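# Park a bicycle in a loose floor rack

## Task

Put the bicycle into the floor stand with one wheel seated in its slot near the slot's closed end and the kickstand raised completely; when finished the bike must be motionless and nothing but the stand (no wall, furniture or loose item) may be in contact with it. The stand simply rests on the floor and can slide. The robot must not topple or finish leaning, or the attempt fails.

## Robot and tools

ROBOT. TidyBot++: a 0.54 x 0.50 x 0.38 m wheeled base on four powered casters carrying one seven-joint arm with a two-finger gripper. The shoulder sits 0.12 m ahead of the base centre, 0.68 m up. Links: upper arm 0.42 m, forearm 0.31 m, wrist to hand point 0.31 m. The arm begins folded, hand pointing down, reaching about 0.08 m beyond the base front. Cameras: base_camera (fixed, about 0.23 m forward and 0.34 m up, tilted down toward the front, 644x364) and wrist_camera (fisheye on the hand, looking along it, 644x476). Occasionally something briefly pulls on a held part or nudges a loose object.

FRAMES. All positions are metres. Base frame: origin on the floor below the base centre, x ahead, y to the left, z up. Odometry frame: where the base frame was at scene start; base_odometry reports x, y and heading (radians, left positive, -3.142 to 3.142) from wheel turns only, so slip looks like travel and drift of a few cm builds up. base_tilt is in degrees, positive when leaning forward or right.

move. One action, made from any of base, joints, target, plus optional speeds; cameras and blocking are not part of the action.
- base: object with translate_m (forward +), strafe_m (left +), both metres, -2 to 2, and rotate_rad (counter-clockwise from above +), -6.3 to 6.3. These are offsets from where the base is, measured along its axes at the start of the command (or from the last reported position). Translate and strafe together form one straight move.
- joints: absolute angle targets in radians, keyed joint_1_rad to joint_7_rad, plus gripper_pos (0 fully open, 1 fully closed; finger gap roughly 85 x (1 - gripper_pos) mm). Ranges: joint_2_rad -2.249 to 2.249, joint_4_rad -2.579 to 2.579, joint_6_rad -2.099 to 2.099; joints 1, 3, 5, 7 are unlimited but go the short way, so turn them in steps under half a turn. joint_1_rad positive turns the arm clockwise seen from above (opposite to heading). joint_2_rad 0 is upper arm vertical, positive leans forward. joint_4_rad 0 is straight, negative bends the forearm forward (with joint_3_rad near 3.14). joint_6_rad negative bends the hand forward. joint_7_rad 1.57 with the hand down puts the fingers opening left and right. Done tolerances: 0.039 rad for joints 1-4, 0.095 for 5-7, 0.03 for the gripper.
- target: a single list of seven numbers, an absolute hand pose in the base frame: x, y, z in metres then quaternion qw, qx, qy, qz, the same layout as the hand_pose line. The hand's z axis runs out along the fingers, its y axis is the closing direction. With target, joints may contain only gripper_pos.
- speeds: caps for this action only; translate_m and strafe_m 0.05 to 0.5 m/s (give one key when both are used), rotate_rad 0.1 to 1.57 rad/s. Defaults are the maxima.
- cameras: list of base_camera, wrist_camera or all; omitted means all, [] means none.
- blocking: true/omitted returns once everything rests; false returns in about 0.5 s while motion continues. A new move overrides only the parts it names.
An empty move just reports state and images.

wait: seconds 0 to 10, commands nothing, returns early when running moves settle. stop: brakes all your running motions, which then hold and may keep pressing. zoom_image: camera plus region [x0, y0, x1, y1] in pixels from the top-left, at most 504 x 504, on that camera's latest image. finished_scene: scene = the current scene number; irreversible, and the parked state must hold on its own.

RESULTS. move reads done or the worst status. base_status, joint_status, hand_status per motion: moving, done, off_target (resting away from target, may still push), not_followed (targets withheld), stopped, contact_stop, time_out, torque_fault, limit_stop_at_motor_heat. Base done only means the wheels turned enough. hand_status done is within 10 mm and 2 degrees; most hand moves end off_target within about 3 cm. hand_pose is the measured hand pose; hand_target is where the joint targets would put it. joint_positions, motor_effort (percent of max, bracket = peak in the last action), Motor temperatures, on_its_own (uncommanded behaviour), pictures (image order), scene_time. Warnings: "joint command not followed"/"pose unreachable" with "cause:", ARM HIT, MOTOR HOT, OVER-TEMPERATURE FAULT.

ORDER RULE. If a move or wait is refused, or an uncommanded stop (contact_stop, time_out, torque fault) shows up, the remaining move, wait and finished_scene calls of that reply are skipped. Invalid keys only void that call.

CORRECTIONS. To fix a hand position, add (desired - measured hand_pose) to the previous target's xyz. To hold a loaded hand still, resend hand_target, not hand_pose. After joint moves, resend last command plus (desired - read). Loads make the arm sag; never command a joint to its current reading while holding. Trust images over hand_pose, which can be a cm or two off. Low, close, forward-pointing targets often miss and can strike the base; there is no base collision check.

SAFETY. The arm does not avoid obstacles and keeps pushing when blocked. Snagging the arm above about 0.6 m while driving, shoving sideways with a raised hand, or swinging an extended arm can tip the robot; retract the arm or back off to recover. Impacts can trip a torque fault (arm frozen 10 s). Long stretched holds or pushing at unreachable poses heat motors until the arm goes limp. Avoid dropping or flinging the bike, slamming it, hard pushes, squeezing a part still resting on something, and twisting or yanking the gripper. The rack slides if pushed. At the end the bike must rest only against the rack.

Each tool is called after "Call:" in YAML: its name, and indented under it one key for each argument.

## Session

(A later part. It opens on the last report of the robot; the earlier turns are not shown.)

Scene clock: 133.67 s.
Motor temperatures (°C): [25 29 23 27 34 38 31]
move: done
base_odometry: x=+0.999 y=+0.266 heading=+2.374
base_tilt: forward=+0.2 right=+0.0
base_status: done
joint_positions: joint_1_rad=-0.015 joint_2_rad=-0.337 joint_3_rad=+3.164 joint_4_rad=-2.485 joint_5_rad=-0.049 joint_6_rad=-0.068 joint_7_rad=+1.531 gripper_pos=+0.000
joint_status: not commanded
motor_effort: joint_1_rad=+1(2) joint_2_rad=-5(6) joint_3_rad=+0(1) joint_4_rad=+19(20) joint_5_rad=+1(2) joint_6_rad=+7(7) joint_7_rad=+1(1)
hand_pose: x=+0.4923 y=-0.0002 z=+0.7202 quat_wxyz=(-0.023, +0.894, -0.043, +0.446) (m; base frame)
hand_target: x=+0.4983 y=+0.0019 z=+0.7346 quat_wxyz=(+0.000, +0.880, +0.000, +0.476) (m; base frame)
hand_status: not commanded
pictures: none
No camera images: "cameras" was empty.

Call:
move:
  base: {"translate_m": 0.643, "strafe_m": -0.811, "rotate_rad": 0.536}

Scene clock: 138.10 s.
Motor temperatures (°C): [25 29 23 27 34 38 31]
move: done
base_odometry: x=+1.100 y=+1.296 heading=+2.911
base_tilt: forward=+0.2 right=+0.0
base_status: done
joint_positions: joint_1_rad=-0.014 joint_2_rad=-0.338 joint_3_rad=+3.159 joint_4_rad=-2.485 joint_5_rad=-0.049 joint_6_rad=-0.068 joint_7_rad=+1.531 gripper_pos=+0.000
joint_status: not commanded
motor_effort: joint_1_rad=+1(2) joint_2_rad=-5(6) joint_3_rad=+0(2) joint_4_rad=+19(19) joint_5_rad=+1(2) joint_6_rad=+6(7) joint_7_rad=+1(1)
hand_pose: x=+0.4921 y=+0.0011 z=+0.7204 quat_wxyz=(-0.023, +0.894, -0.041, +0.446) (m; base frame)
hand_target: x=+0.4983 y=+0.0019 z=+0.7346 quat_wxyz=(+0.000, +0.880, +0.000, +0.476) (m; base frame)
hand_status: not commanded
pictures: base_camera, wrist_camera
camera_calibration:
wrist_camera: T_world_to_cam=[[-0.034533, -0.989833, -0.137979, 0.127551], [-0.610326, 0.130214, -0.781375, 0.912773], [0.791398, 0.0572291, -0.608617, 0.183436], [0, 0, 0, 1]] pos_world=[0.416323, -0.0030993, 0.84246]

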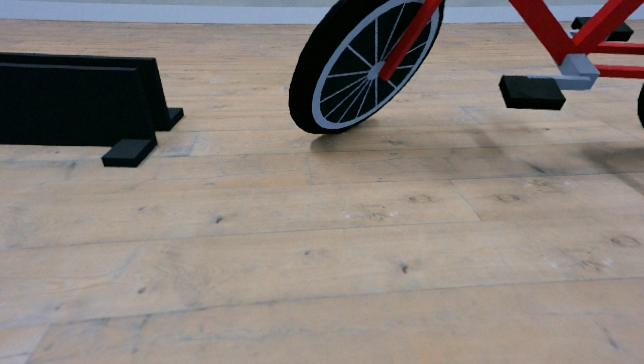

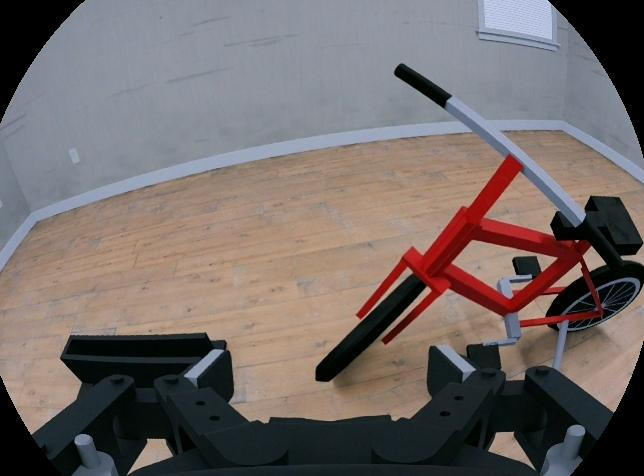

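Call:
move:
  target: [0.50, 0.0, 0.82, 0, 0.9435, 0.3313, 0]
  base: {"translate_m": 0.10, "strafe_m": -0.319}

Scene clock: 142.00 s.
Motor temperatures (°C): [25 29 23 27 34 38 31]
move: off_target
base_odometry: x=+1.076 y=+1.630 heading=+2.910
base_tilt: forward=+0.2 right=+0.0
base_status: done
joint_positions: joint_1_rad=+0.016 joint_2_rad=+0.140 joint_3_rad=+3.134 joint_4_rad=-1.309 joint_5_rad=-0.041 joint_6_rad=-1.612 joint_7_rad=+2.203 gripper_pos=+0.000
joint_status: not commanded
motor_effort: joint_1_rad=+1(2) joint_2_rad=-22(22) joint_3_rad=+0(2) joint_4_rad=+18(20) joint_5_rad=+0(2) joint_6_rad=+1(8) joint_7_rad=+1(1)
hand_pose: x=+0.5146 y=+0.0109 z=+0.8265 quat_wxyz=(-0.007, +0.950, +0.309, +0.045) (m; base frame)
hand_target: x=+0.5000 y=+0.0000 z=+0.8200 quat_wxyz=(+0.000, +0.944, +0.331, +0.000) (m; base frame)
hand_status: off_target (0.019 m and 5.8 deg from the pose sent, 0.100 m and 67.9 deg at the start)
pictures: base_camera, wrist_camera
camera_calibration:
wrist_camera: T_world_to_cam=[[0.560197, -0.827393, -0.0400129, -0.236211], [-0.827526, -0.556813, -0.0718342, 0.540965], [0.0371553, 0.073353, -0.996614, 0.938341], [0, 0, 0, 1]] pos_world=[0.545123, 0.0369465, 0.964572]

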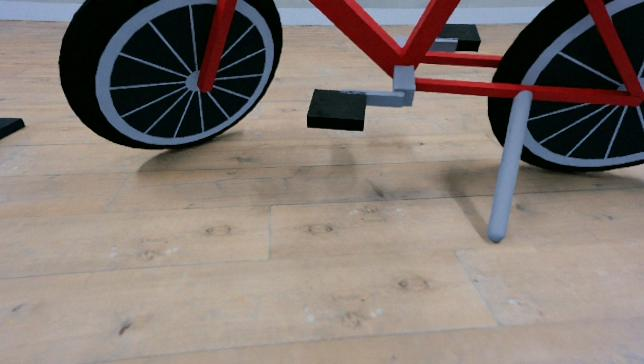

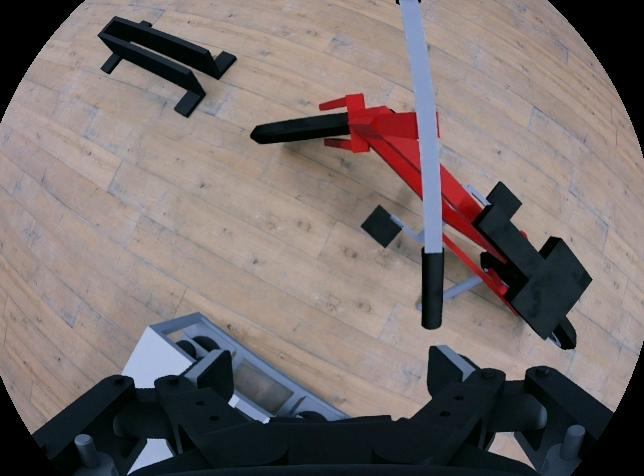

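Call:
move:
  target: [0.58, -0.005, 0.76, 0, 0.9435, 0.3313, 0]
  base: {"translate_m": 0.09}

Scene clock: 184.30 s.
Motor temperatures (°C): [25 29 23 27 34 38 31]
move: off_target
base_odometry: x=+0.988 y=+1.651 heading=+2.910
base_tilt: forward=+0.2 right=+0.0
base_status: done
joint_positions: joint_1_rad=+0.045 joint_2_rad=+0.359 joint_3_rad=+3.095 joint_4_rad=-1.239 joint_5_rad=-0.022 joint_6_rad=-1.596 joint_7_rad=+2.204 gripper_pos=+0.000
joint_status: not commanded
motor_effort: joint_1_rad=+1(1) joint_2_rad=-29(35) joint_3_rad=-1(1) joint_4_rad=+17(18) joint_5_rad=+0(1) joint_6_rad=-1(2) joint_7_rad=+1(1)
hand_pose: x=+0.5641 y=+0.0066 z=+0.7567 quat_wxyz=(-0.027, +0.950, +0.311, -0.019) (m; base frame)
hand_target: x=+0.5800 y=-0.0050 z=+0.7600 quat_wxyz=(+0.000, +0.944, +0.331, +0.000) (m; base frame)
hand_status: off_target (0.020 m and 4.5 deg from the pose sent, 0.095 m and 5.8 deg at the start)
pictures: base_camera, wrist_camera
camera_calibration:
wrist_camera: T_world_to_cam=[[0.556035, -0.823521, -0.112418, -0.213108], [-0.825587, -0.562867, 0.0398303, 0.488936], [-0.0960775, 0.070664, -0.992862, 0.939526], [0, 0, 0, 1]] pos_world=[0.612422, 0.0333161, 0.889389]

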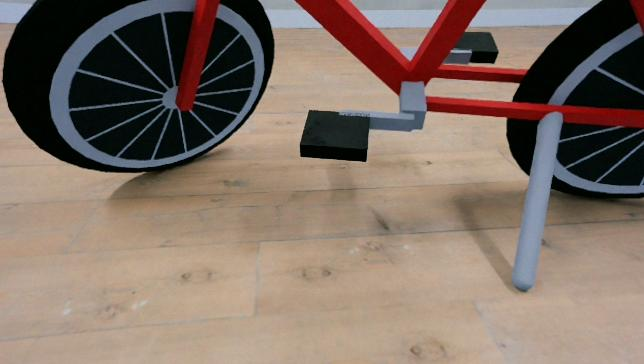

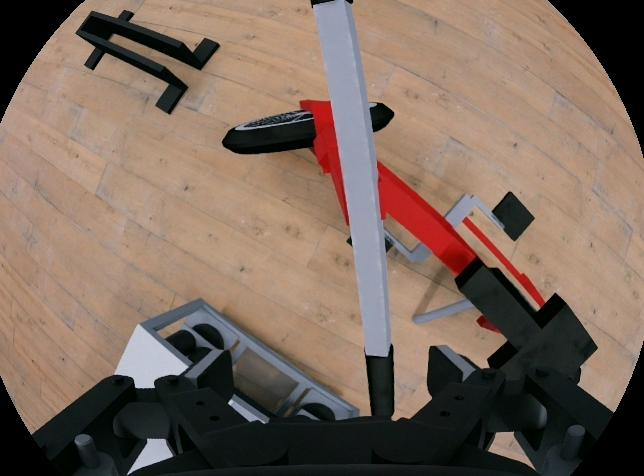

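Call:
move:
  target: [0.58, -0.005, 0.69, 0, 0.9435, 0.3313, 0]
  base: {"translate_m": 0.024}

Scene clock: 185.80 s.
Motor temperatures (°C): [25 29 23 27 34 38 31]
move: off_target
base_odometry: x=+0.964 y=+1.656 heading=+2.910
base_tilt: forward=+0.2 right=+0.0
base_status: done
joint_positions: joint_1_rad=+0.054 joint_2_rad=+0.365 joint_3_rad=+3.084 joint_4_rad=-1.408 joint_5_rad=-0.016 joint_6_rad=-1.410 joint_7_rad=+2.204 gripper_pos=+0.000
joint_status: not commanded
motor_effort: joint_1_rad=+1(1) joint_2_rad=-28(32) joint_3_rad=-1(1) joint_4_rad=+16(18) joint_5_rad=+0(1) joint_6_rad=-1(1) joint_7_rad=+1(1)
hand_pose: x=+0.5637 y=+0.0059 z=+0.7017 quat_wxyz=(-0.024, +0.950, +0.310, -0.013) (m; base frame)
hand_target: x=+0.5800 y=-0.0050 z=+0.6900 quat_wxyz=(+0.000, +0.944, +0.331, +0.000) (m; base frame)
hand_status: off_target (0.023 m and 4.0 deg from the pose sent, 0.070 m and 4.5 deg at the start)
pictures: base_camera, wrist_camera
camera_calibration:
wrist_camera: T_world_to_cam=[[0.555652, -0.824976, -0.103272, -0.225897], [-0.827238, -0.561014, 0.030661, 0.497769], [-0.0832317, 0.0683937, -0.99418, 0.878633], [0, 0, 0, 1]] pos_world=[0.610424, 0.0328024, 0.834928]

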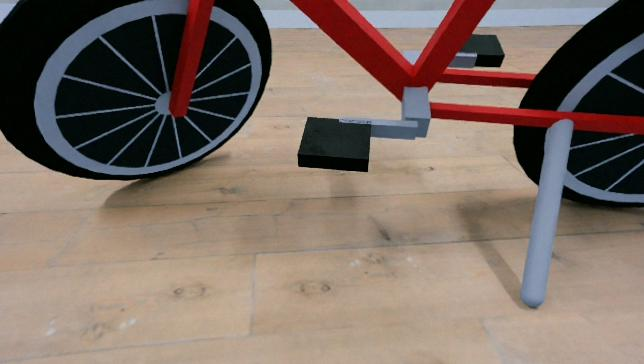

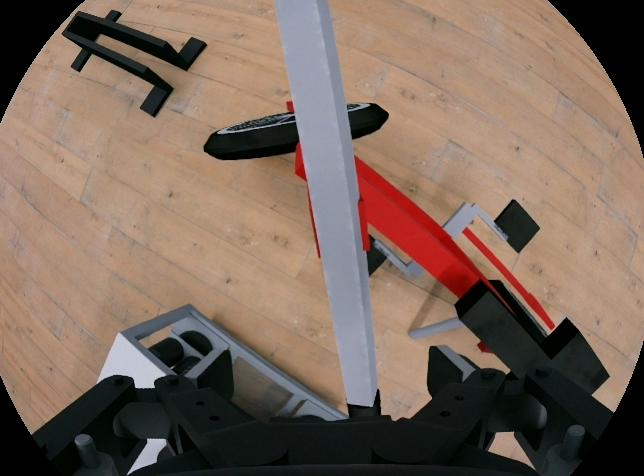

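Call:
move:
  target: [0.58, -0.005, 0.625, 0, 0.9435, 0.3313, 0]

Scene clock: 187.23 s.
Motor temperatures (°C): [25 29 23 27 34 38 31]
move: off_target
base_odometry: x=+0.964 y=+1.656 heading=+2.910
base_tilt: forward=+0.2 right=+0.0
base_status: not commanded
joint_positions: joint_1_rad=+0.069 joint_2_rad=+0.418 joint_3_rad=+3.063 joint_4_rad=-1.551 joint_5_rad=+0.000 joint_6_rad=-1.218 joint_7_rad=+2.204 gripper_pos=+0.000
joint_status: not commanded
motor_effort: joint_1_rad=+1(1) joint_2_rad=-30(32) joint_3_rad=-1(1) joint_4_rad=+16(17) joint_5_rad=+1(1) joint_6_rad=-1(1) joint_7_rad=+0(1)
hand_pose: x=+0.5647 y=+0.0043 z=+0.6347 quat_wxyz=(-0.022, +0.949, +0.313, -0.016) (m; base frame)
hand_target: x=+0.5800 y=-0.0050 z=+0.6250 quat_wxyz=(+0.000, +0.944, +0.331, +0.000) (m; base frame)
hand_status: off_target (0.020 m and 3.8 deg from the pose sent, 0.079 m and 4.0 deg at the start)
pictures: base_camera, wrist_camera
camera_calibration:
wrist_camera: T_world_to_cam=[[0.560723, -0.821747, -0.101591, -0.238633], [-0.823404, -0.56631, 0.0360412, 0.494187], [-0.0871488, 0.0634415, -0.994173, 0.814465], [0, 0, 0, 1]] pos_world=[0.611702, 0.0320963, 0.767665]

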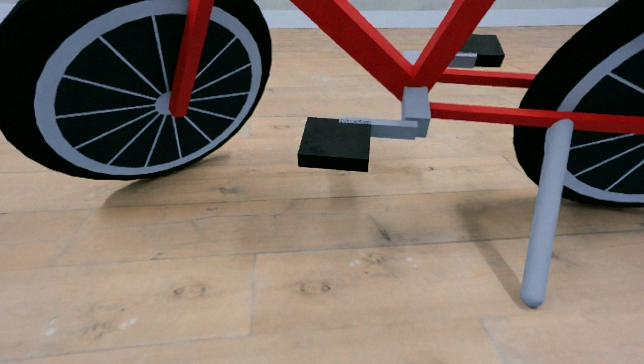

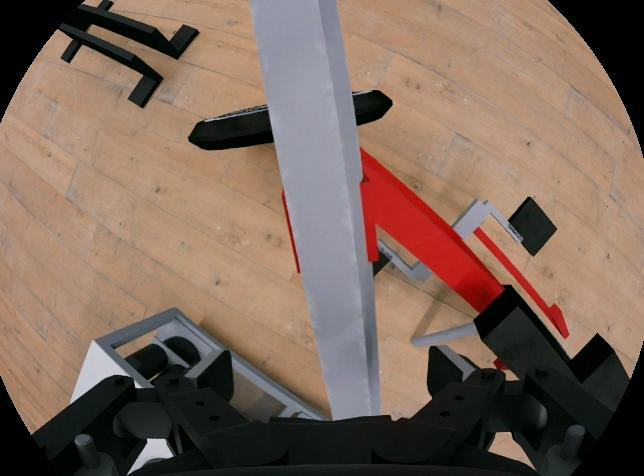

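Call:
move:
  joints: {"gripper_pos": 1.0}

Scene clock: 188.40 s.
Motor temperatures (°C): [25 29 23 27 34 38 31]
move: off_target
base_odometry: x=+0.964 y=+1.656 heading=+2.910
base_tilt: forward=+0.3 right=+0.0
base_status: not commanded
joint_positions: joint_1_rad=+0.074 joint_2_rad=+0.415 joint_3_rad=+3.057 joint_4_rad=-1.553 joint_5_rad=+0.017 joint_6_rad=-1.208 joint_7_rad=+2.204 gripper_pos=+0.787
joint_status: gripper_pos off_target (ended at +0.787, target +1.000)
motor_effort: joint_1_rad=+2(4) joint_2_rad=-24(30) joint_3_rad=+0(3) joint_4_rad=+15(18) joint_5_rad=-1(3) joint_6_rad=+2(4) joint_7_rad=+1(2)
hand_pose: x=+0.5669 y=-0.0006 z=+0.6349 quat_wxyz=(-0.014, +0.949, +0.316, -0.013) (m; base frame)
hand_target: x=+0.5800 y=-0.0050 z=+0.6250 quat_wxyz=(+0.000, +0.944, +0.331, +0.000) (m; base frame)
hand_status: not commanded
pictures: base_camera, wrist_camera
camera_calibration:
wrist_camera: T_world_to_cam=[[0.567018, -0.819382, -0.084281, -0.258376], [-0.820093, -0.57114, 0.0352886, 0.491821], [-0.0770511, 0.049109, -0.995817, 0.810546], [0, 0, 0, 1]] pos_world=[0.612297, 0.0293847, 0.768024]

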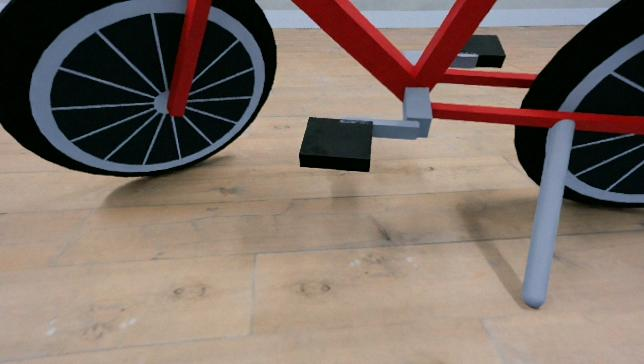

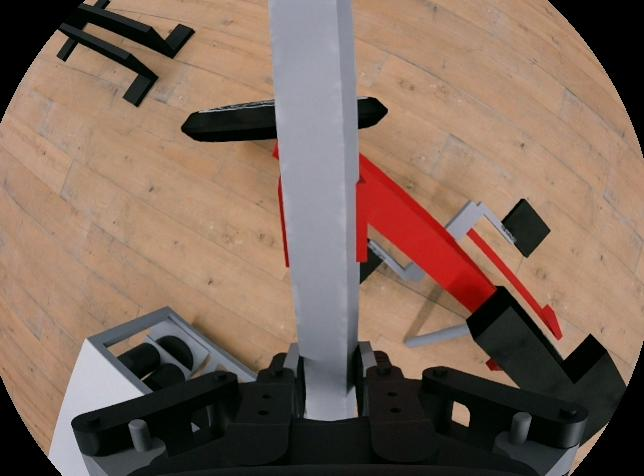

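Call:
move:
  target: [0.569, 0.014, 0.630, 0, 0.9856, 0.1693, 0]

Call:
move:
  target: [0.565, 0.034, 0.635, 0, 1, 0.0, 0]

Scene clock: 189.77 s.
Motor temperatures (°C): [25 29 23 27 34 38 31]
move: off_target
base_odometry: x=+0.964 y=+1.656 heading=+2.910
base_tilt: forward=+0.3 right=+0.0
base_status: not commanded
joint_positions: joint_1_rad=+0.020 joint_2_rad=+0.397 joint_3_rad=+3.079 joint_4_rad=-1.575 joint_5_rad=+0.017 joint_6_rad=-1.208 joint_7_rad=+1.904 gripper_pos=+0.801
joint_status: not commanded
motor_effort: joint_1_rad=+1(2) joint_2_rad=-26(26) joint_3_rad=-1(3) joint_4_rad=+15(16) joint_5_rad=-2(3) joint_6_rad=+1(3) joint_7_rad=+0(1)
hand_pose: x=+0.5582 y=+0.0140 z=+0.6364 quat_wxyz=(-0.007, +0.982, +0.188, -0.018) (m; base frame)
hand_target: x=+0.5690 y=+0.0140 z=+0.6300 quat_wxyz=(+0.000, +0.986, +0.169, +0.000) (m; base frame)
hand_status: off_target (0.013 m and 3.1 deg from the pose sent, 0.016 m and 17.5 deg at the start)
pictures: base_camera, wrist_camera
camera_calibration:
wrist_camera: T_world_to_cam=[[0.331977, -0.940711, -0.0696686, -0.117751], [-0.940524, -0.33575, 0.0518293, 0.546429], [-0.0721476, 0.0483188, -0.996223, 0.808143], [0, 0, 0, 1]] pos_world=[0.611326, 0.0336457, 0.768566]

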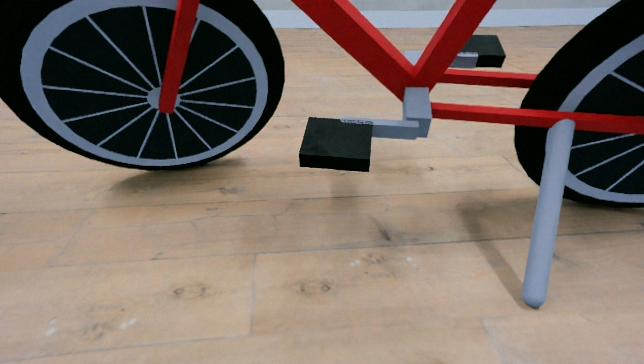

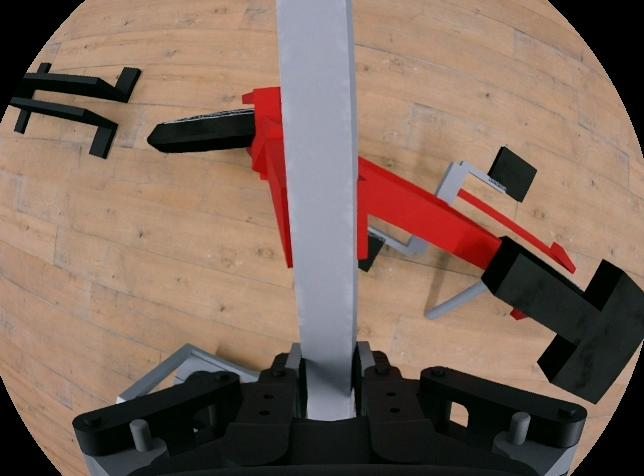

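Scene clock: 190.97 s.
Motor temperatures (°C): [25 29 23 27 34 38 31]
move: off_target
base_odometry: x=+0.964 y=+1.656 heading=+2.910
base_tilt: forward=+0.2 right=+0.0
base_status: not commanded
joint_positions: joint_1_rad=-0.064 joint_2_rad=+0.382 joint_3_rad=+3.129 joint_4_rad=-1.582 joint_5_rad=+0.017 joint_6_rad=-1.208 joint_7_rad=+1.556 gripper_pos=+0.815
joint_status: not commanded
motor_effort: joint_1_rad=+1(1) joint_2_rad=-25(26) joint_3_rad=+0(2) joint_4_rad=+16(17) joint_5_rad=-3(3) joint_6_rad=+5(5) joint_7_rad=-2(2)
hand_pose: x=+0.5555 y=+0.0296 z=+0.6406 quat_wxyz=(+0.006, +0.999, +0.034, -0.015) (m; base frame)
hand_target: x=+0.5650 y=+0.0340 z=+0.6350 quat_wxyz=(+0.000, +1.000, +0.000, +0.000) (m; base frame)
hand_status: off_target (0.012 m and 4.3 deg from the pose sent, 0.021 m and 21.8 deg at the start)
pictures: base_camera, wrist_camera
camera_calibration:
wrist_camera: T_world_to_cam=[[0.0292697, -0.998863, -0.0376339, 0.0474069], [-0.99836, -0.0310668, 0.0480886, 0.574329], [-0.0492031, 0.0361646, -0.998134, 0.800248], [0, 0, 0, 1]] pos_world=[0.611375, 0.0362549, 0.77292]

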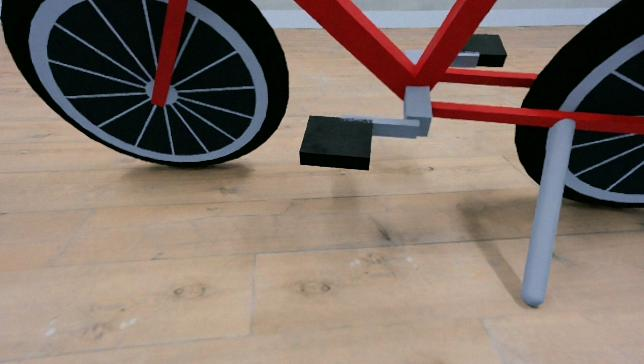

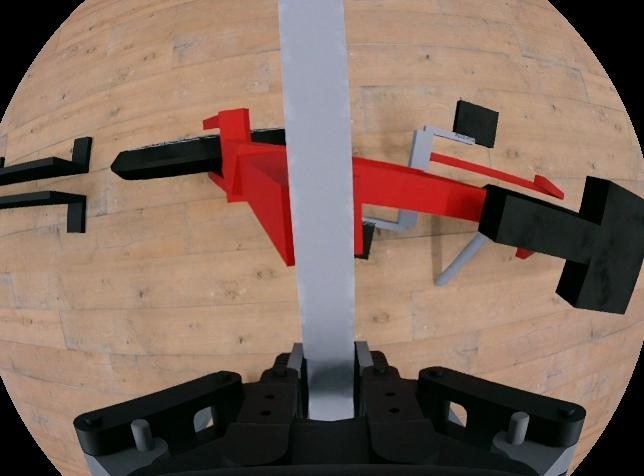

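Call:
move:
  base: {"translate_m": 0.10}
  target: [0.565, 0.034, 0.66, 0, 1, 0.0, 0]
  speeds: {"translate_m": 0.08}

Scene clock: 193.43 s.
Motor temperatures (°C): [25 29 23 27 34 38 31]
move: off_target
base_odometry: x=+0.867 y=+1.680 heading=+2.909
base_tilt: forward=+0.2 right=+0.0
base_status: done
joint_positions: joint_1_rad=-0.074 joint_2_rad=+0.339 joint_3_rad=+3.129 joint_4_rad=-1.561 joint_5_rad=+0.017 joint_6_rad=-1.281 joint_7_rad=+1.546 gripper_pos=+0.815
joint_status: not commanded
motor_effort: joint_1_rad=+2(3) joint_2_rad=-21(28) joint_3_rad=+1(2) joint_4_rad=+19(23) joint_5_rad=-1(3) joint_6_rad=+11(14) joint_7_rad=-1(2)
hand_pose: x=+0.5427 y=+0.0324 z=+0.6659 quat_wxyz=(+0.007, +0.999, +0.033, -0.020) (m; base frame)
hand_target: x=+0.5650 y=+0.0340 z=+0.6600 quat_wxyz=(+0.000, +1.000, +0.000, +0.000) (m; base frame)
hand_status: off_target (0.023 m and 4.5 deg from the pose sent, 0.022 m and 4.3 deg at the start)
pictures: base_camera, wrist_camera
camera_calibration:
wrist_camera: T_world_to_cam=[[0.0275106, -0.998976, -0.0359218, 0.0514332], [-0.997934, -0.0295335, 0.0570522, 0.554217], [-0.0580546, 0.034278, -0.997725, 0.829285], [0, 0, 0, 1]] pos_world=[0.599801, 0.0393223, 0.797626]

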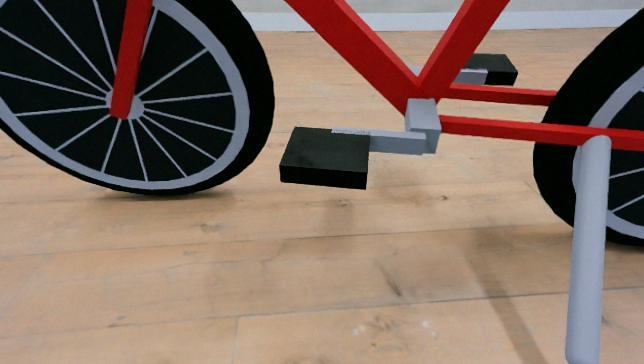

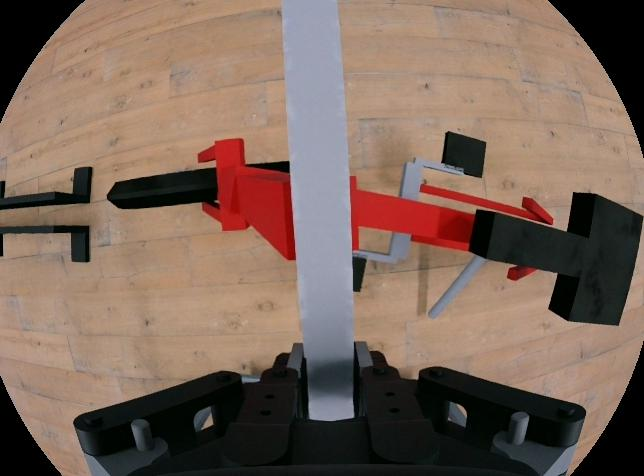

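Call:
move:
  base: {"translate_m": 0.03}
  target: [0.61, 0.034, 0.665, 0, 1, 0.0, 0]
  speeds: {"translate_m": 0.05}

Scene clock: 195.07 s.
Motor temperatures (°C): [25 29 23 27 34 38 31]
move: off_target
base_odometry: x=+0.837 y=+1.687 heading=+2.909
base_tilt: forward=+0.3 right=+0.0
base_status: done
joint_positions: joint_1_rad=-0.076 joint_2_rad=+0.433 joint_3_rad=+3.131 joint_4_rad=-1.368 joint_5_rad=+0.015 joint_6_rad=-1.299 joint_7_rad=+1.546 gripper_pos=+0.816
joint_status: not commanded
motor_effort: joint_1_rad=+2(3) joint_2_rad=-28(30) joint_3_rad=+1(2) joint_4_rad=+17(23) joint_5_rad=+1(4) joint_6_rad=+4(13) joint_7_rad=-1(2)
hand_pose: x=+0.6130 y=+0.0396 z=+0.6812 quat_wxyz=(+0.004, +0.999, +0.033, +0.021) (m; base frame)
hand_target: x=+0.6100 y=+0.0340 z=+0.6650 quat_wxyz=(+0.000, +1.000, +0.000, +0.000) (m; base frame)
hand_status: off_target (0.017 m and 4.5 deg from the pose sent, 0.067 m and 4.5 deg at the start)
pictures: base_camera, wrist_camera
camera_calibration:
wrist_camera: T_world_to_cam=[[0.0305896, -0.998589, -0.0434045, 0.0604226], [-0.99925, -0.0295212, -0.0250468, 0.680412], [0.0237302, 0.0441381, -0.998744, 0.798643], [0, 0, 0, 1]] pos_world=[0.659102, 0.0451733, 0.817305]

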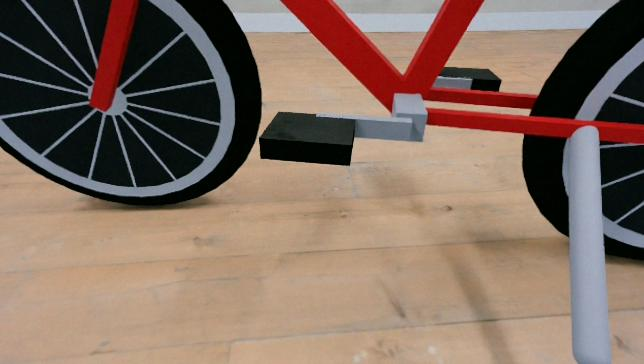

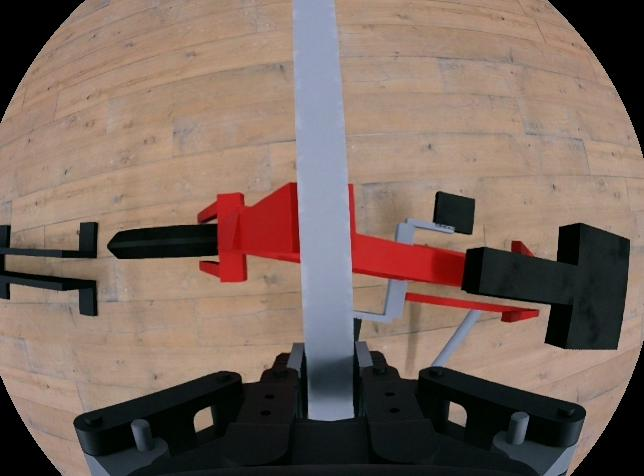

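Call:
move:
  target: [0.614, 0.056, 0.665, 0, 0.9816, -0.1908, 0]
  cameras: ["wrist_camera"]

Call:
move:
  base: {"translate_m": -0.03, "strafe_m": -0.15}
  speeds: {"strafe_m": 0.1}

Scene clock: 197.20 s.
Motor temperatures (°C): [25 29 23 27 34 38 31]
move: off_target
base_odometry: x=+0.837 y=+1.687 heading=+2.909
base_tilt: forward=+0.3 right=-0.1
base_status: not commanded
joint_positions: joint_1_rad=-0.163 joint_2_rad=+0.432 joint_3_rad=+3.192 joint_4_rad=-1.343 joint_5_rad=+0.002 joint_6_rad=-1.299 joint_7_rad=+1.166 gripper_pos=+0.816
joint_status: not commanded
motor_effort: joint_1_rad=+3(3) joint_2_rad=-24(28) joint_3_rad=+2(2) joint_4_rad=+14(16) joint_5_rad=+0(2) joint_6_rad=+4(5) joint_7_rad=-2(3)
hand_pose: x=+0.6209 y=+0.0600 z=+0.6893 quat_wxyz=(+0.002, +0.989, -0.143, +0.036) (m; base frame)
hand_target: x=+0.6140 y=+0.0560 z=+0.6650 quat_wxyz=(+0.000, +0.982, -0.191, +0.000) (m; base frame)
hand_status: off_target (0.026 m and 6.9 deg from the pose sent, 0.023 m and 25.9 deg at the start)
pictures: wrist_camera
camera_calibration:
wrist_camera: T_world_to_cam=[[-0.313773, -0.947668, -0.0589226, 0.302367], [-0.946999, 0.316844, -0.0529456, 0.655113], [0.0688441, 0.0391868, -0.996858, 0.776583], [0, 0, 0, 1]] pos_world=[0.661803, 0.0485435, 0.826644]

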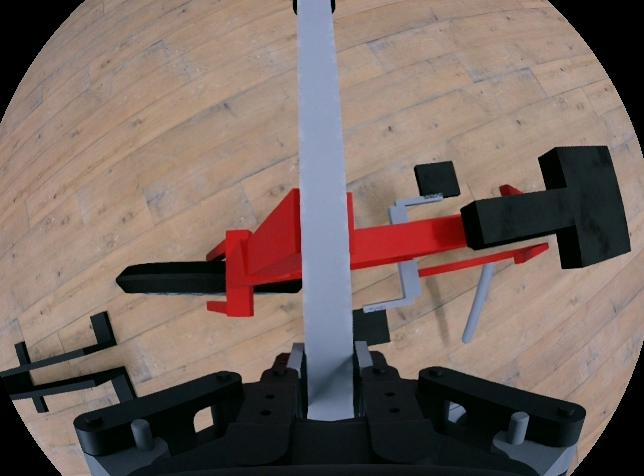

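Scene clock: 199.37 s.
Motor temperatures (°C): [25 29 23 27 34 38 31]
move: done
base_odometry: x=+0.901 y=+1.826 heading=+2.909
base_tilt: forward=+0.2 right=+0.0
base_status: done
joint_positions: joint_1_rad=-0.169 joint_2_rad=+0.433 joint_3_rad=+3.213 joint_4_rad=-1.340 joint_5_rad=-0.007 joint_6_rad=-1.299 joint_7_rad=+1.160 gripper_pos=+0.816
joint_status: not commanded
motor_effort: joint_1_rad=+3(6) joint_2_rad=-24(28) joint_3_rad=+2(5) joint_4_rad=+14(15) joint_5_rad=+2(3) joint_6_rad=+4(6) joint_7_rad=-1(2)
hand_pose: x=+0.6228 y=+0.0561 z=+0.6902 quat_wxyz=(+0.002, +0.987, -0.153, +0.037) (m; base frame)
hand_target: x=+0.6140 y=+0.0560 z=+0.6650 quat_wxyz=(+0.000, +0.982, -0.191, +0.000) (m; base frame)
hand_status: not commanded
pictures: base_camera, wrist_camera
camera_calibration:
wrist_camera: T_world_to_cam=[[-0.333589, -0.940806, -0.0600269, 0.312045], [-0.939889, 0.336842, -0.0560889, 0.654852], [0.0729884, 0.037708, -0.99662, 0.774884], [0, 0, 0, 1]] pos_world=[0.663025, 0.0437728, 0.827726]

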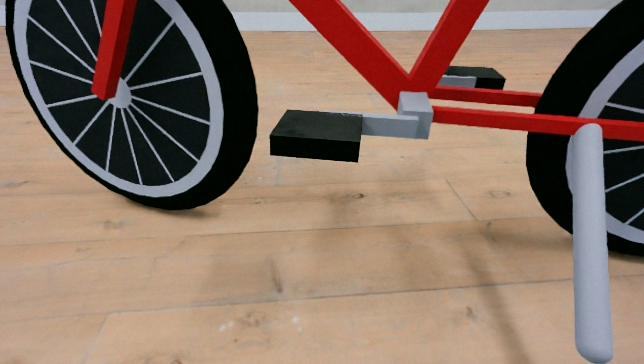

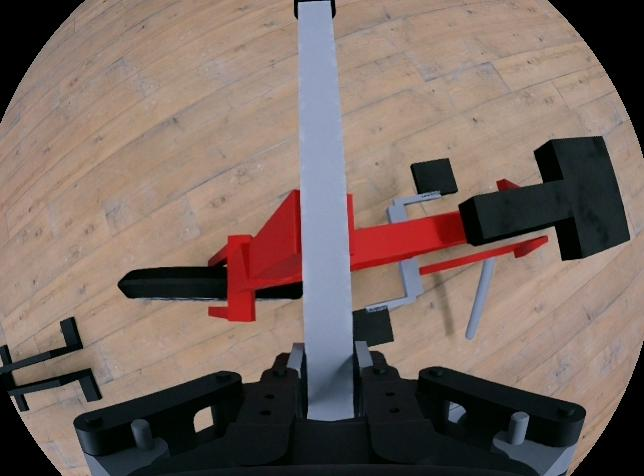

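Call:
move:
  target: [0.61, 0.034, 0.66, 0, 1, 0.0, 0]

Scene clock: 200.63 s.
Motor temperatures (°C): [25 29 23 27 34 38 31]
move: off_target
base_odometry: x=+0.901 y=+1.826 heading=+2.909
base_tilt: forward=+0.3 right=+0.0
base_status: not commanded
joint_positions: joint_1_rad=-0.079 joint_2_rad=+0.437 joint_3_rad=+3.184 joint_4_rad=-1.347 joint_5_rad=-0.007 joint_6_rad=-1.273 joint_7_rad=+1.465 gripper_pos=+0.816
joint_status: not commanded
motor_effort: joint_1_rad=+0(4) joint_2_rad=-28(30) joint_3_rad=-1(2) joint_4_rad=+13(15) joint_5_rad=+3(5) joint_6_rad=-4(6) joint_7_rad=+2(3)
hand_pose: x=+0.6304 y=+0.0245 z=+0.6865 quat_wxyz=(+0.002, +0.999, -0.033, +0.043) (m; base frame)
hand_target: x=+0.6100 y=+0.0340 z=+0.6600 quat_wxyz=(+0.000, +1.000, +0.000, +0.000) (m; base frame)
hand_status: off_target (0.035 m and 6.2 deg from the pose sent, 0.040 m and 18.1 deg at the start)
pictures: base_camera, wrist_camera
camera_calibration:
wrist_camera: T_world_to_cam=[[-0.0981967, -0.993828, -0.0516058, 0.131706], [-0.992514, 0.101587, -0.0677891, 0.719357], [0.0726132, 0.0445628, -0.996364, 0.77164], [0, 0, 0, 1]] pos_world=[0.670874, 0.0234296, 0.824395]

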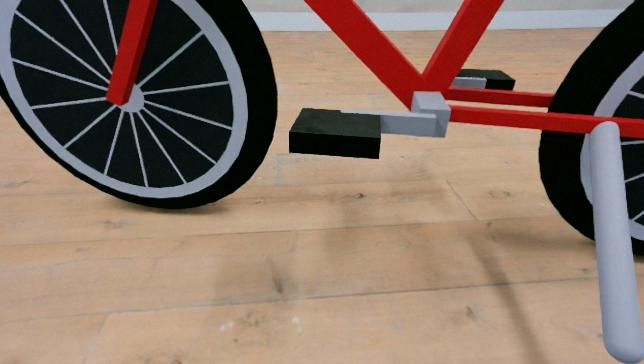

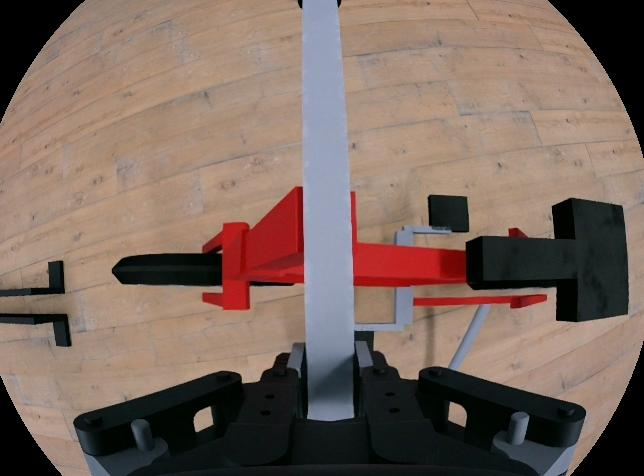

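Call:
move:
  target: [0.57, 0.037, 0.66, 0, 0.9986, 0.0523, 0]

Scene clock: 202.83 s.
Motor temperatures (°C): [25 29 23 27 34 38 31]
move: off_target
base_odometry: x=+0.901 y=+1.826 heading=+2.909
base_tilt: forward=+0.2 right=+0.0
base_status: not commanded
joint_positions: joint_1_rad=-0.079 joint_2_rad=+0.354 joint_3_rad=+3.163 joint_4_rad=-1.491 joint_5_rad=-0.007 joint_6_rad=-1.265 joint_7_rad=+1.547 gripper_pos=+0.816
joint_status: not commanded
motor_effort: joint_1_rad=+0(1) joint_2_rad=-23(29) joint_3_rad=-1(2) joint_4_rad=+13(14) joint_5_rad=+1(4) joint_6_rad=-2(6) joint_7_rad=+2(3)
hand_pose: x=+0.5763 y=+0.0302 z=+0.6798 quat_wxyz=(+0.000, +1.000, +0.017, +0.015) (m; base frame)
hand_target: x=+0.5700 y=+0.0370 z=+0.6600 quat_wxyz=(+0.000, +0.999, +0.052, +0.000) (m; base frame)
hand_status: off_target (0.022 m and 4.4 deg from the pose sent, 0.067 m and 10.9 deg at the start)
pictures: base_camera, wrist_camera
camera_calibration:
wrist_camera: T_world_to_cam=[[-0.002055, -0.998672, -0.0514733, 0.0763361], [-0.999914, 0.00271908, -0.0128347, 0.634594], [0.0129577, 0.0514425, -0.998592, 0.804408], [0, 0, 0, 1]] pos_world=[0.624273, 0.0331284, 0.815349]

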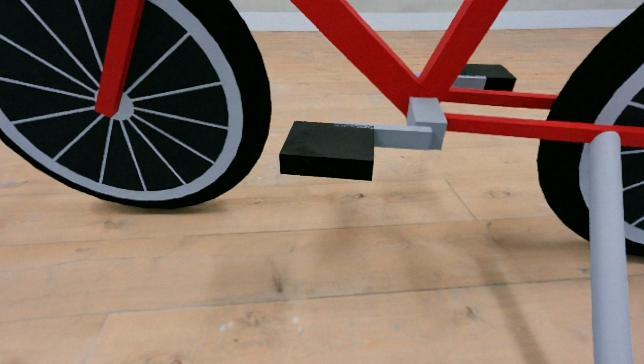

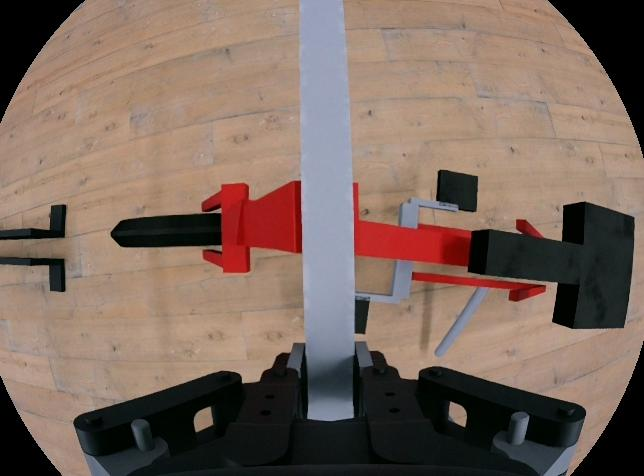

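Call:
move:
  target: [0.57, 0.031, 0.66, 0, 0.9936, 0.1132, 0]
  cameras: []

Call:
move:
  base: {"translate_m": -0.007, "strafe_m": 0.17}
  speeds: {"strafe_m": 0.1}

Scene clock: 203.97 s.
Motor temperatures (°C): [25 29 23 27 34 38 31]
move: off_target
base_odometry: x=+0.901 y=+1.826 heading=+2.909
base_tilt: forward=+0.2 right=+0.0
base_status: not commanded
joint_positions: joint_1_rad=-0.052 joint_2_rad=+0.356 joint_3_rad=+3.148 joint_4_rad=-1.499 joint_5_rad=-0.007 joint_6_rad=-1.265 joint_7_rad=+1.686 gripper_pos=+0.816
joint_status: not commanded
motor_effort: joint_1_rad=+0(2) joint_2_rad=-24(28) joint_3_rad=-1(2) joint_4_rad=+13(15) joint_5_rad=-1(1) joint_6_rad=-3(4) joint_7_rad=+2(3)
hand_pose: x=+0.5735 y=+0.0243 z=+0.6767 quat_wxyz=(-0.002, +0.997, +0.080, +0.011) (m; base frame)
hand_target: x=+0.5700 y=+0.0310 z=+0.6600 quat_wxyz=(+0.000, +0.994, +0.113, +0.000) (m; base frame)
hand_status: off_target (0.018 m and 4.0 deg from the pose sent, 0.021 m and 11.2 deg at the start)
pictures: none
No camera images: "cameras" was empty.

Scene clock: 206.30 s.
Motor temperatures (°C): [25 29 23 27 34 38 31]
move: done
base_odometry: x=+0.869 y=+1.659 heading=+2.910
base_tilt: forward=+0.2 right=+0.0
base_status: done
joint_positions: joint_1_rad=-0.053 joint_2_rad=+0.353 joint_3_rad=+3.124 joint_4_rad=-1.500 joint_5_rad=+0.001 joint_6_rad=-1.265 joint_7_rad=+1.696 gripper_pos=+0.816
joint_status: not commanded
motor_effort: joint_1_rad=+0(5) joint_2_rad=-23(25) joint_3_rad=-1(5) joint_4_rad=+14(15) joint_5_rad=-1(3) joint_6_rad=+1(3) joint_7_rad=+0(2)
hand_pose: x=+0.5722 y=+0.0330 z=+0.6778 quat_wxyz=(-0.002, +0.995, +0.097, +0.012) (m; base frame)
hand_target: x=+0.5700 y=+0.0310 z=+0.6600 quat_wxyz=(+0.000, +0.994, +0.113, +0.000) (m; base frame)
hand_status: not commanded
pictures: base_camera, wrist_camera
camera_calibration:
wrist_camera: T_world_to_cam=[[0.15863, -0.985847, -0.054235, -0.011459], [-0.987334, -0.15855, -0.00580564, 0.623804], [-0.00287549, 0.054469, -0.998511, 0.81119], [0, 0, 0, 1]] pos_world=[0.620053, 0.0434226, 0.812983]

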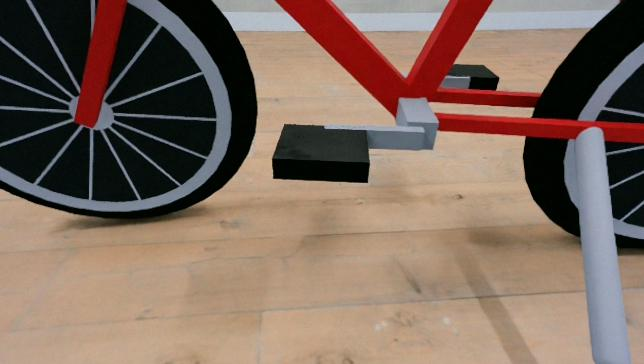

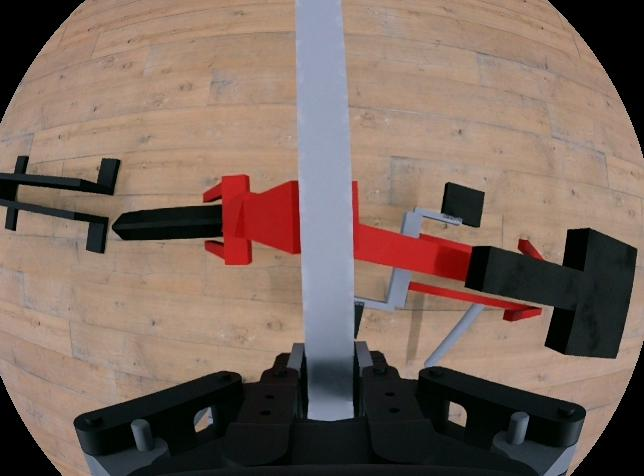

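Call:
move:
  target: [0.58, 0.038, 0.655, 0, 0.9990, 0.0436, 0]

Scene clock: 207.57 s.
Motor temperatures (°C): [25 29 23 27 34 38 31]
move: off_target
base_odometry: x=+0.869 y=+1.659 heading=+2.909
base_tilt: forward=+0.3 right=+0.0
base_status: not commanded
joint_positions: joint_1_rad=-0.071 joint_2_rad=+0.354 joint_3_rad=+3.127 joint_4_rad=-1.492 joint_5_rad=+0.001 joint_6_rad=-1.265 joint_7_rad=+1.602 gripper_pos=+0.816
joint_status: not commanded
motor_effort: joint_1_rad=+2(3) joint_2_rad=-22(24) joint_3_rad=+0(2) joint_4_rad=+15(17) joint_5_rad=+0(2) joint_6_rad=+5(6) joint_7_rad=-1(2)
hand_pose: x=+0.5748 y=+0.0400 z=+0.6798 quat_wxyz=(-0.003, +0.998, +0.058, +0.015) (m; base frame)
hand_target: x=+0.5800 y=+0.0380 z=+0.6550 quat_wxyz=(+0.000, +0.999, +0.044, +0.000) (m; base frame)
hand_status: off_target (0.025 m and 2.4 deg from the pose sent, 0.025 m and 6.3 deg at the start)
pictures: base_camera, wrist_camera
camera_calibration:
wrist_camera: T_world_to_cam=[[0.0806093, -0.995213, -0.0552597, 0.0410999], [-0.996715, -0.0800485, -0.0122932, 0.634185], [0.00781089, 0.0560691, -0.998396, 0.806514], [0, 0, 0, 1]] pos_world=[0.62249, 0.0464482, 0.815288]

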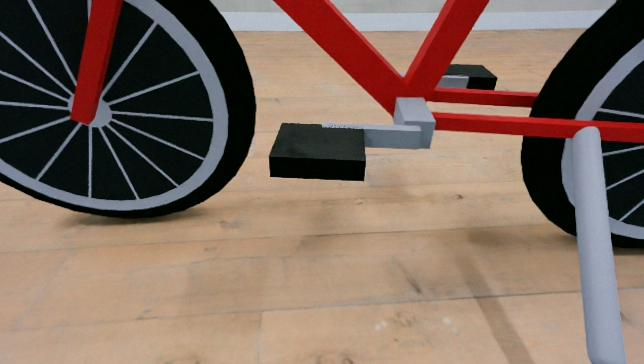

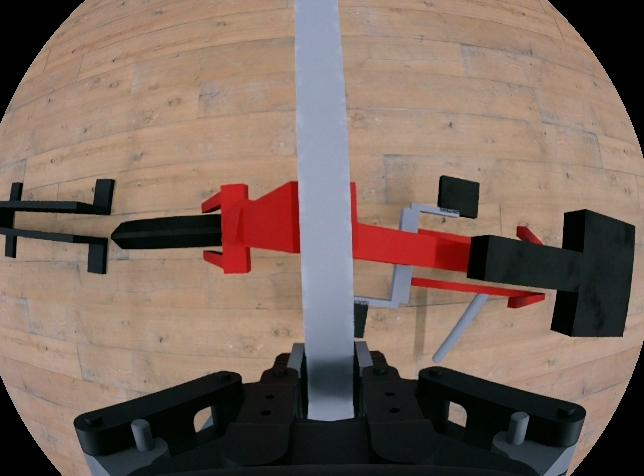

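Call:
move:
  target: [0.59, 0.043, 0.655, 0, 0.9999, -0.0175, 0]

Scene clock: 208.60 s.
Motor temperatures (°C): [25 29 23 27 34 38 31]
move: off_target
base_odometry: x=+0.869 y=+1.659 heading=+2.909
base_tilt: forward=+0.3 right=+0.0
base_status: not commanded
joint_positions: joint_1_rad=-0.095 joint_2_rad=+0.369 joint_3_rad=+3.136 joint_4_rad=-1.460 joint_5_rad=+0.001 joint_6_rad=-1.266 joint_7_rad=+1.496 gripper_pos=+0.816
joint_status: not commanded
motor_effort: joint_1_rad=+3(4) joint_2_rad=-23(23) joint_3_rad=+1(2) joint_4_rad=+15(17) joint_5_rad=+1(2) joint_6_rad=+5(8) joint_7_rad=-2(3)
hand_pose: x=+0.5868 y=+0.0480 z=+0.6830 quat_wxyz=(-0.003, +1.000, +0.013, +0.023) (m; base frame)
hand_target: x=+0.5900 y=+0.0430 z=+0.6550 quat_wxyz=(+0.000, +1.000, -0.017, +0.000) (m; base frame)
hand_status: off_target (0.029 m and 4.4 deg from the pose sent, 0.029 m and 8.8 deg at the start)
pictures: base_camera, wrist_camera
camera_calibration:
wrist_camera: T_world_to_cam=[[-0.00901685, -0.998324, -0.0571727, 0.102258], [-0.999547, 0.0106398, -0.0281458, 0.654907], [0.0287069, 0.056893, -0.997967, 0.796549], [0, 0, 0, 1]] pos_world=[0.632666, 0.0498003, 0.819209]

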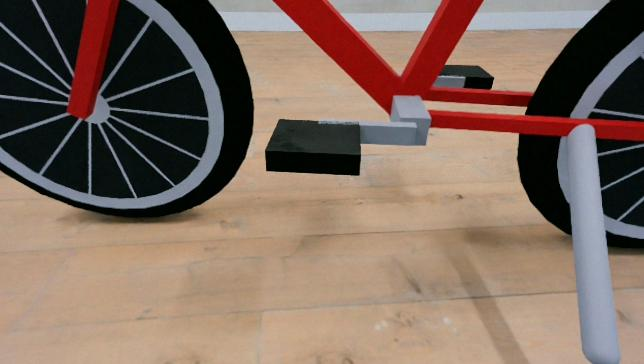

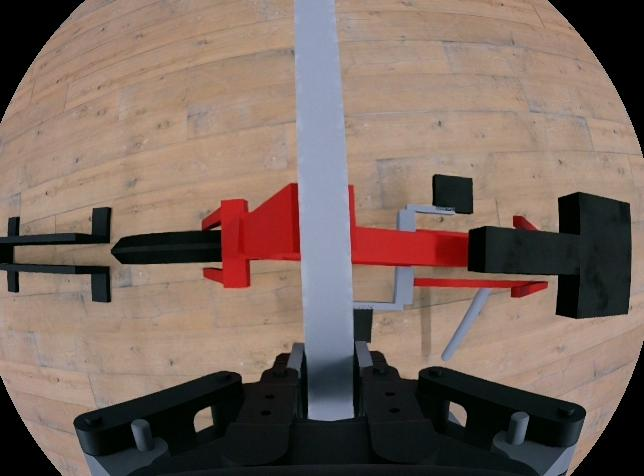

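Call:
move:
  base: {"strafe_m": 0.10, "translate_m": -0.003}
  speeds: {"strafe_m": 0.08}

Scene clock: 210.63 s.
Motor temperatures (°C): [25 29 23 27 34 38 31]
move: done
base_odometry: x=+0.849 y=+1.560 heading=+2.910
base_tilt: forward=+0.2 right=-0.1
base_status: done
joint_positions: joint_1_rad=-0.113 joint_2_rad=+0.372 joint_3_rad=+3.149 joint_4_rad=-1.456 joint_5_rad=+0.000 joint_6_rad=-1.266 joint_7_rad=+1.496 gripper_pos=+0.816
joint_status: not commanded
motor_effort: joint_1_rad=+1(6) joint_2_rad=-21(24) joint_3_rad=+0(5) joint_4_rad=+14(16) joint_5_rad=+1(4) joint_6_rad=+4(6) joint_7_rad=-1(2)
hand_pose: x=+0.5882 y=+0.0516 z=+0.6830 quat_wxyz=(-0.001, +1.000, +0.016, +0.024) (m; base frame)
hand_target: x=+0.5900 y=+0.0430 z=+0.6550 quat_wxyz=(+0.000, +1.000, -0.017, +0.000) (m; base frame)
hand_status: not commanded
pictures: base_camera, wrist_camera
camera_calibration:
wrist_camera: T_world_to_cam=[[-0.00235298, -0.998556, -0.0536657, 0.0996049], [-0.999538, 0.00397479, -0.030134, 0.65794], [0.0303038, 0.05357, -0.998104, 0.79569], [0, 0, 0, 1]] pos_world=[0.633758, 0.0542207, 0.819354]

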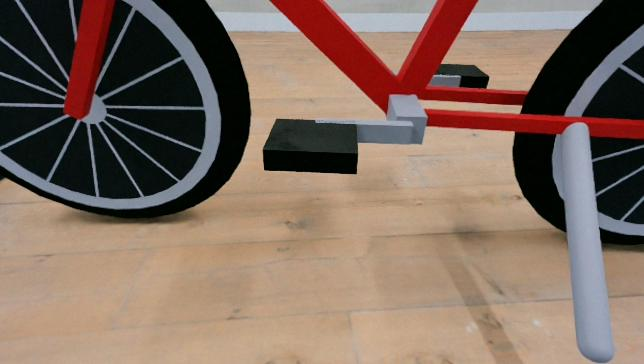

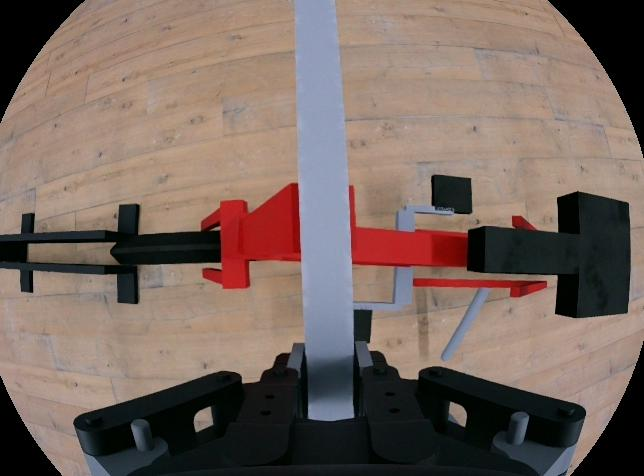

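Call:
move:
  base: {"strafe_m": 0.12, "translate_m": -0.002}
  speeds: {"strafe_m": 0.08}

Call:
zoom_image:
  camera: "wrist_camera"
  region: [0, 150, 300, 350]

Scene clock: 212.97 s.
Motor temperatures (°C): [25 29 23 27 34 38 31]
move: done
base_odometry: x=+0.824 y=+1.443 heading=+2.910
base_tilt: forward=+0.2 right=+0.0
base_status: done
joint_positions: joint_1_rad=-0.115 joint_2_rad=+0.373 joint_3_rad=+3.152 joint_4_rad=-1.453 joint_5_rad=-0.001 joint_6_rad=-1.266 joint_7_rad=+1.496 gripper_pos=+0.816
joint_status: not commanded
motor_effort: joint_1_rad=+2(6) joint_2_rad=-20(22) joint_3_rad=+1(5) joint_4_rad=+13(15) joint_5_rad=+2(4) joint_6_rad=+4(6) joint_7_rad=-1(2)
hand_pose: x=+0.5890 y=+0.0516 z=+0.6833 quat_wxyz=(-0.001, +1.000, +0.015, +0.025) (m; base frame)
hand_target: x=+0.5900 y=+0.0430 z=+0.6550 quat_wxyz=(+0.000, +1.000, -0.017, +0.000) (m; base frame)
hand_status: not commanded
pictures: base_camera, wrist_camera
camera_calibration:
wrist_camera: T_world_to_cam=[[-0.00337667, -0.998561, -0.0535303, 0.100111], [-0.999491, 0.00506789, -0.0314896, 0.659641], [0.0317155, 0.0533967, -0.99807, 0.795117], [0, 0, 0, 1]] pos_world=[0.634426, 0.0541677, 0.819713]

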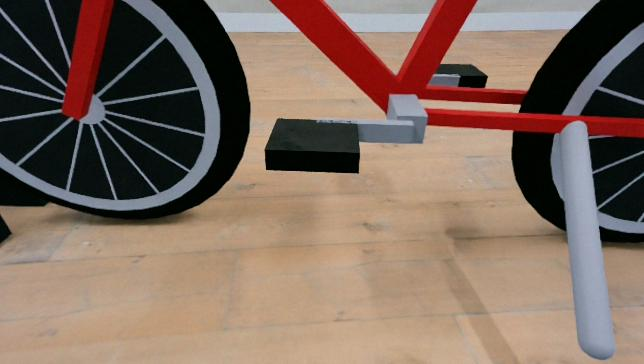

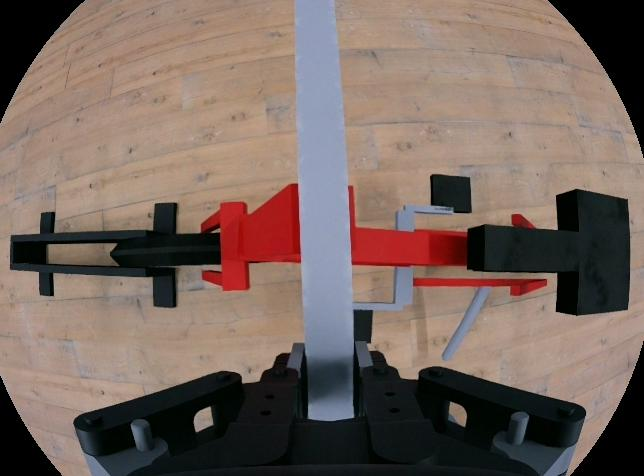

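Scaled by 1.680.

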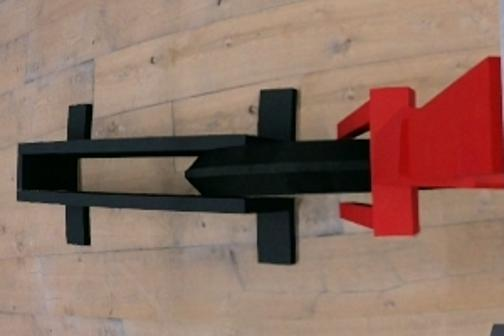

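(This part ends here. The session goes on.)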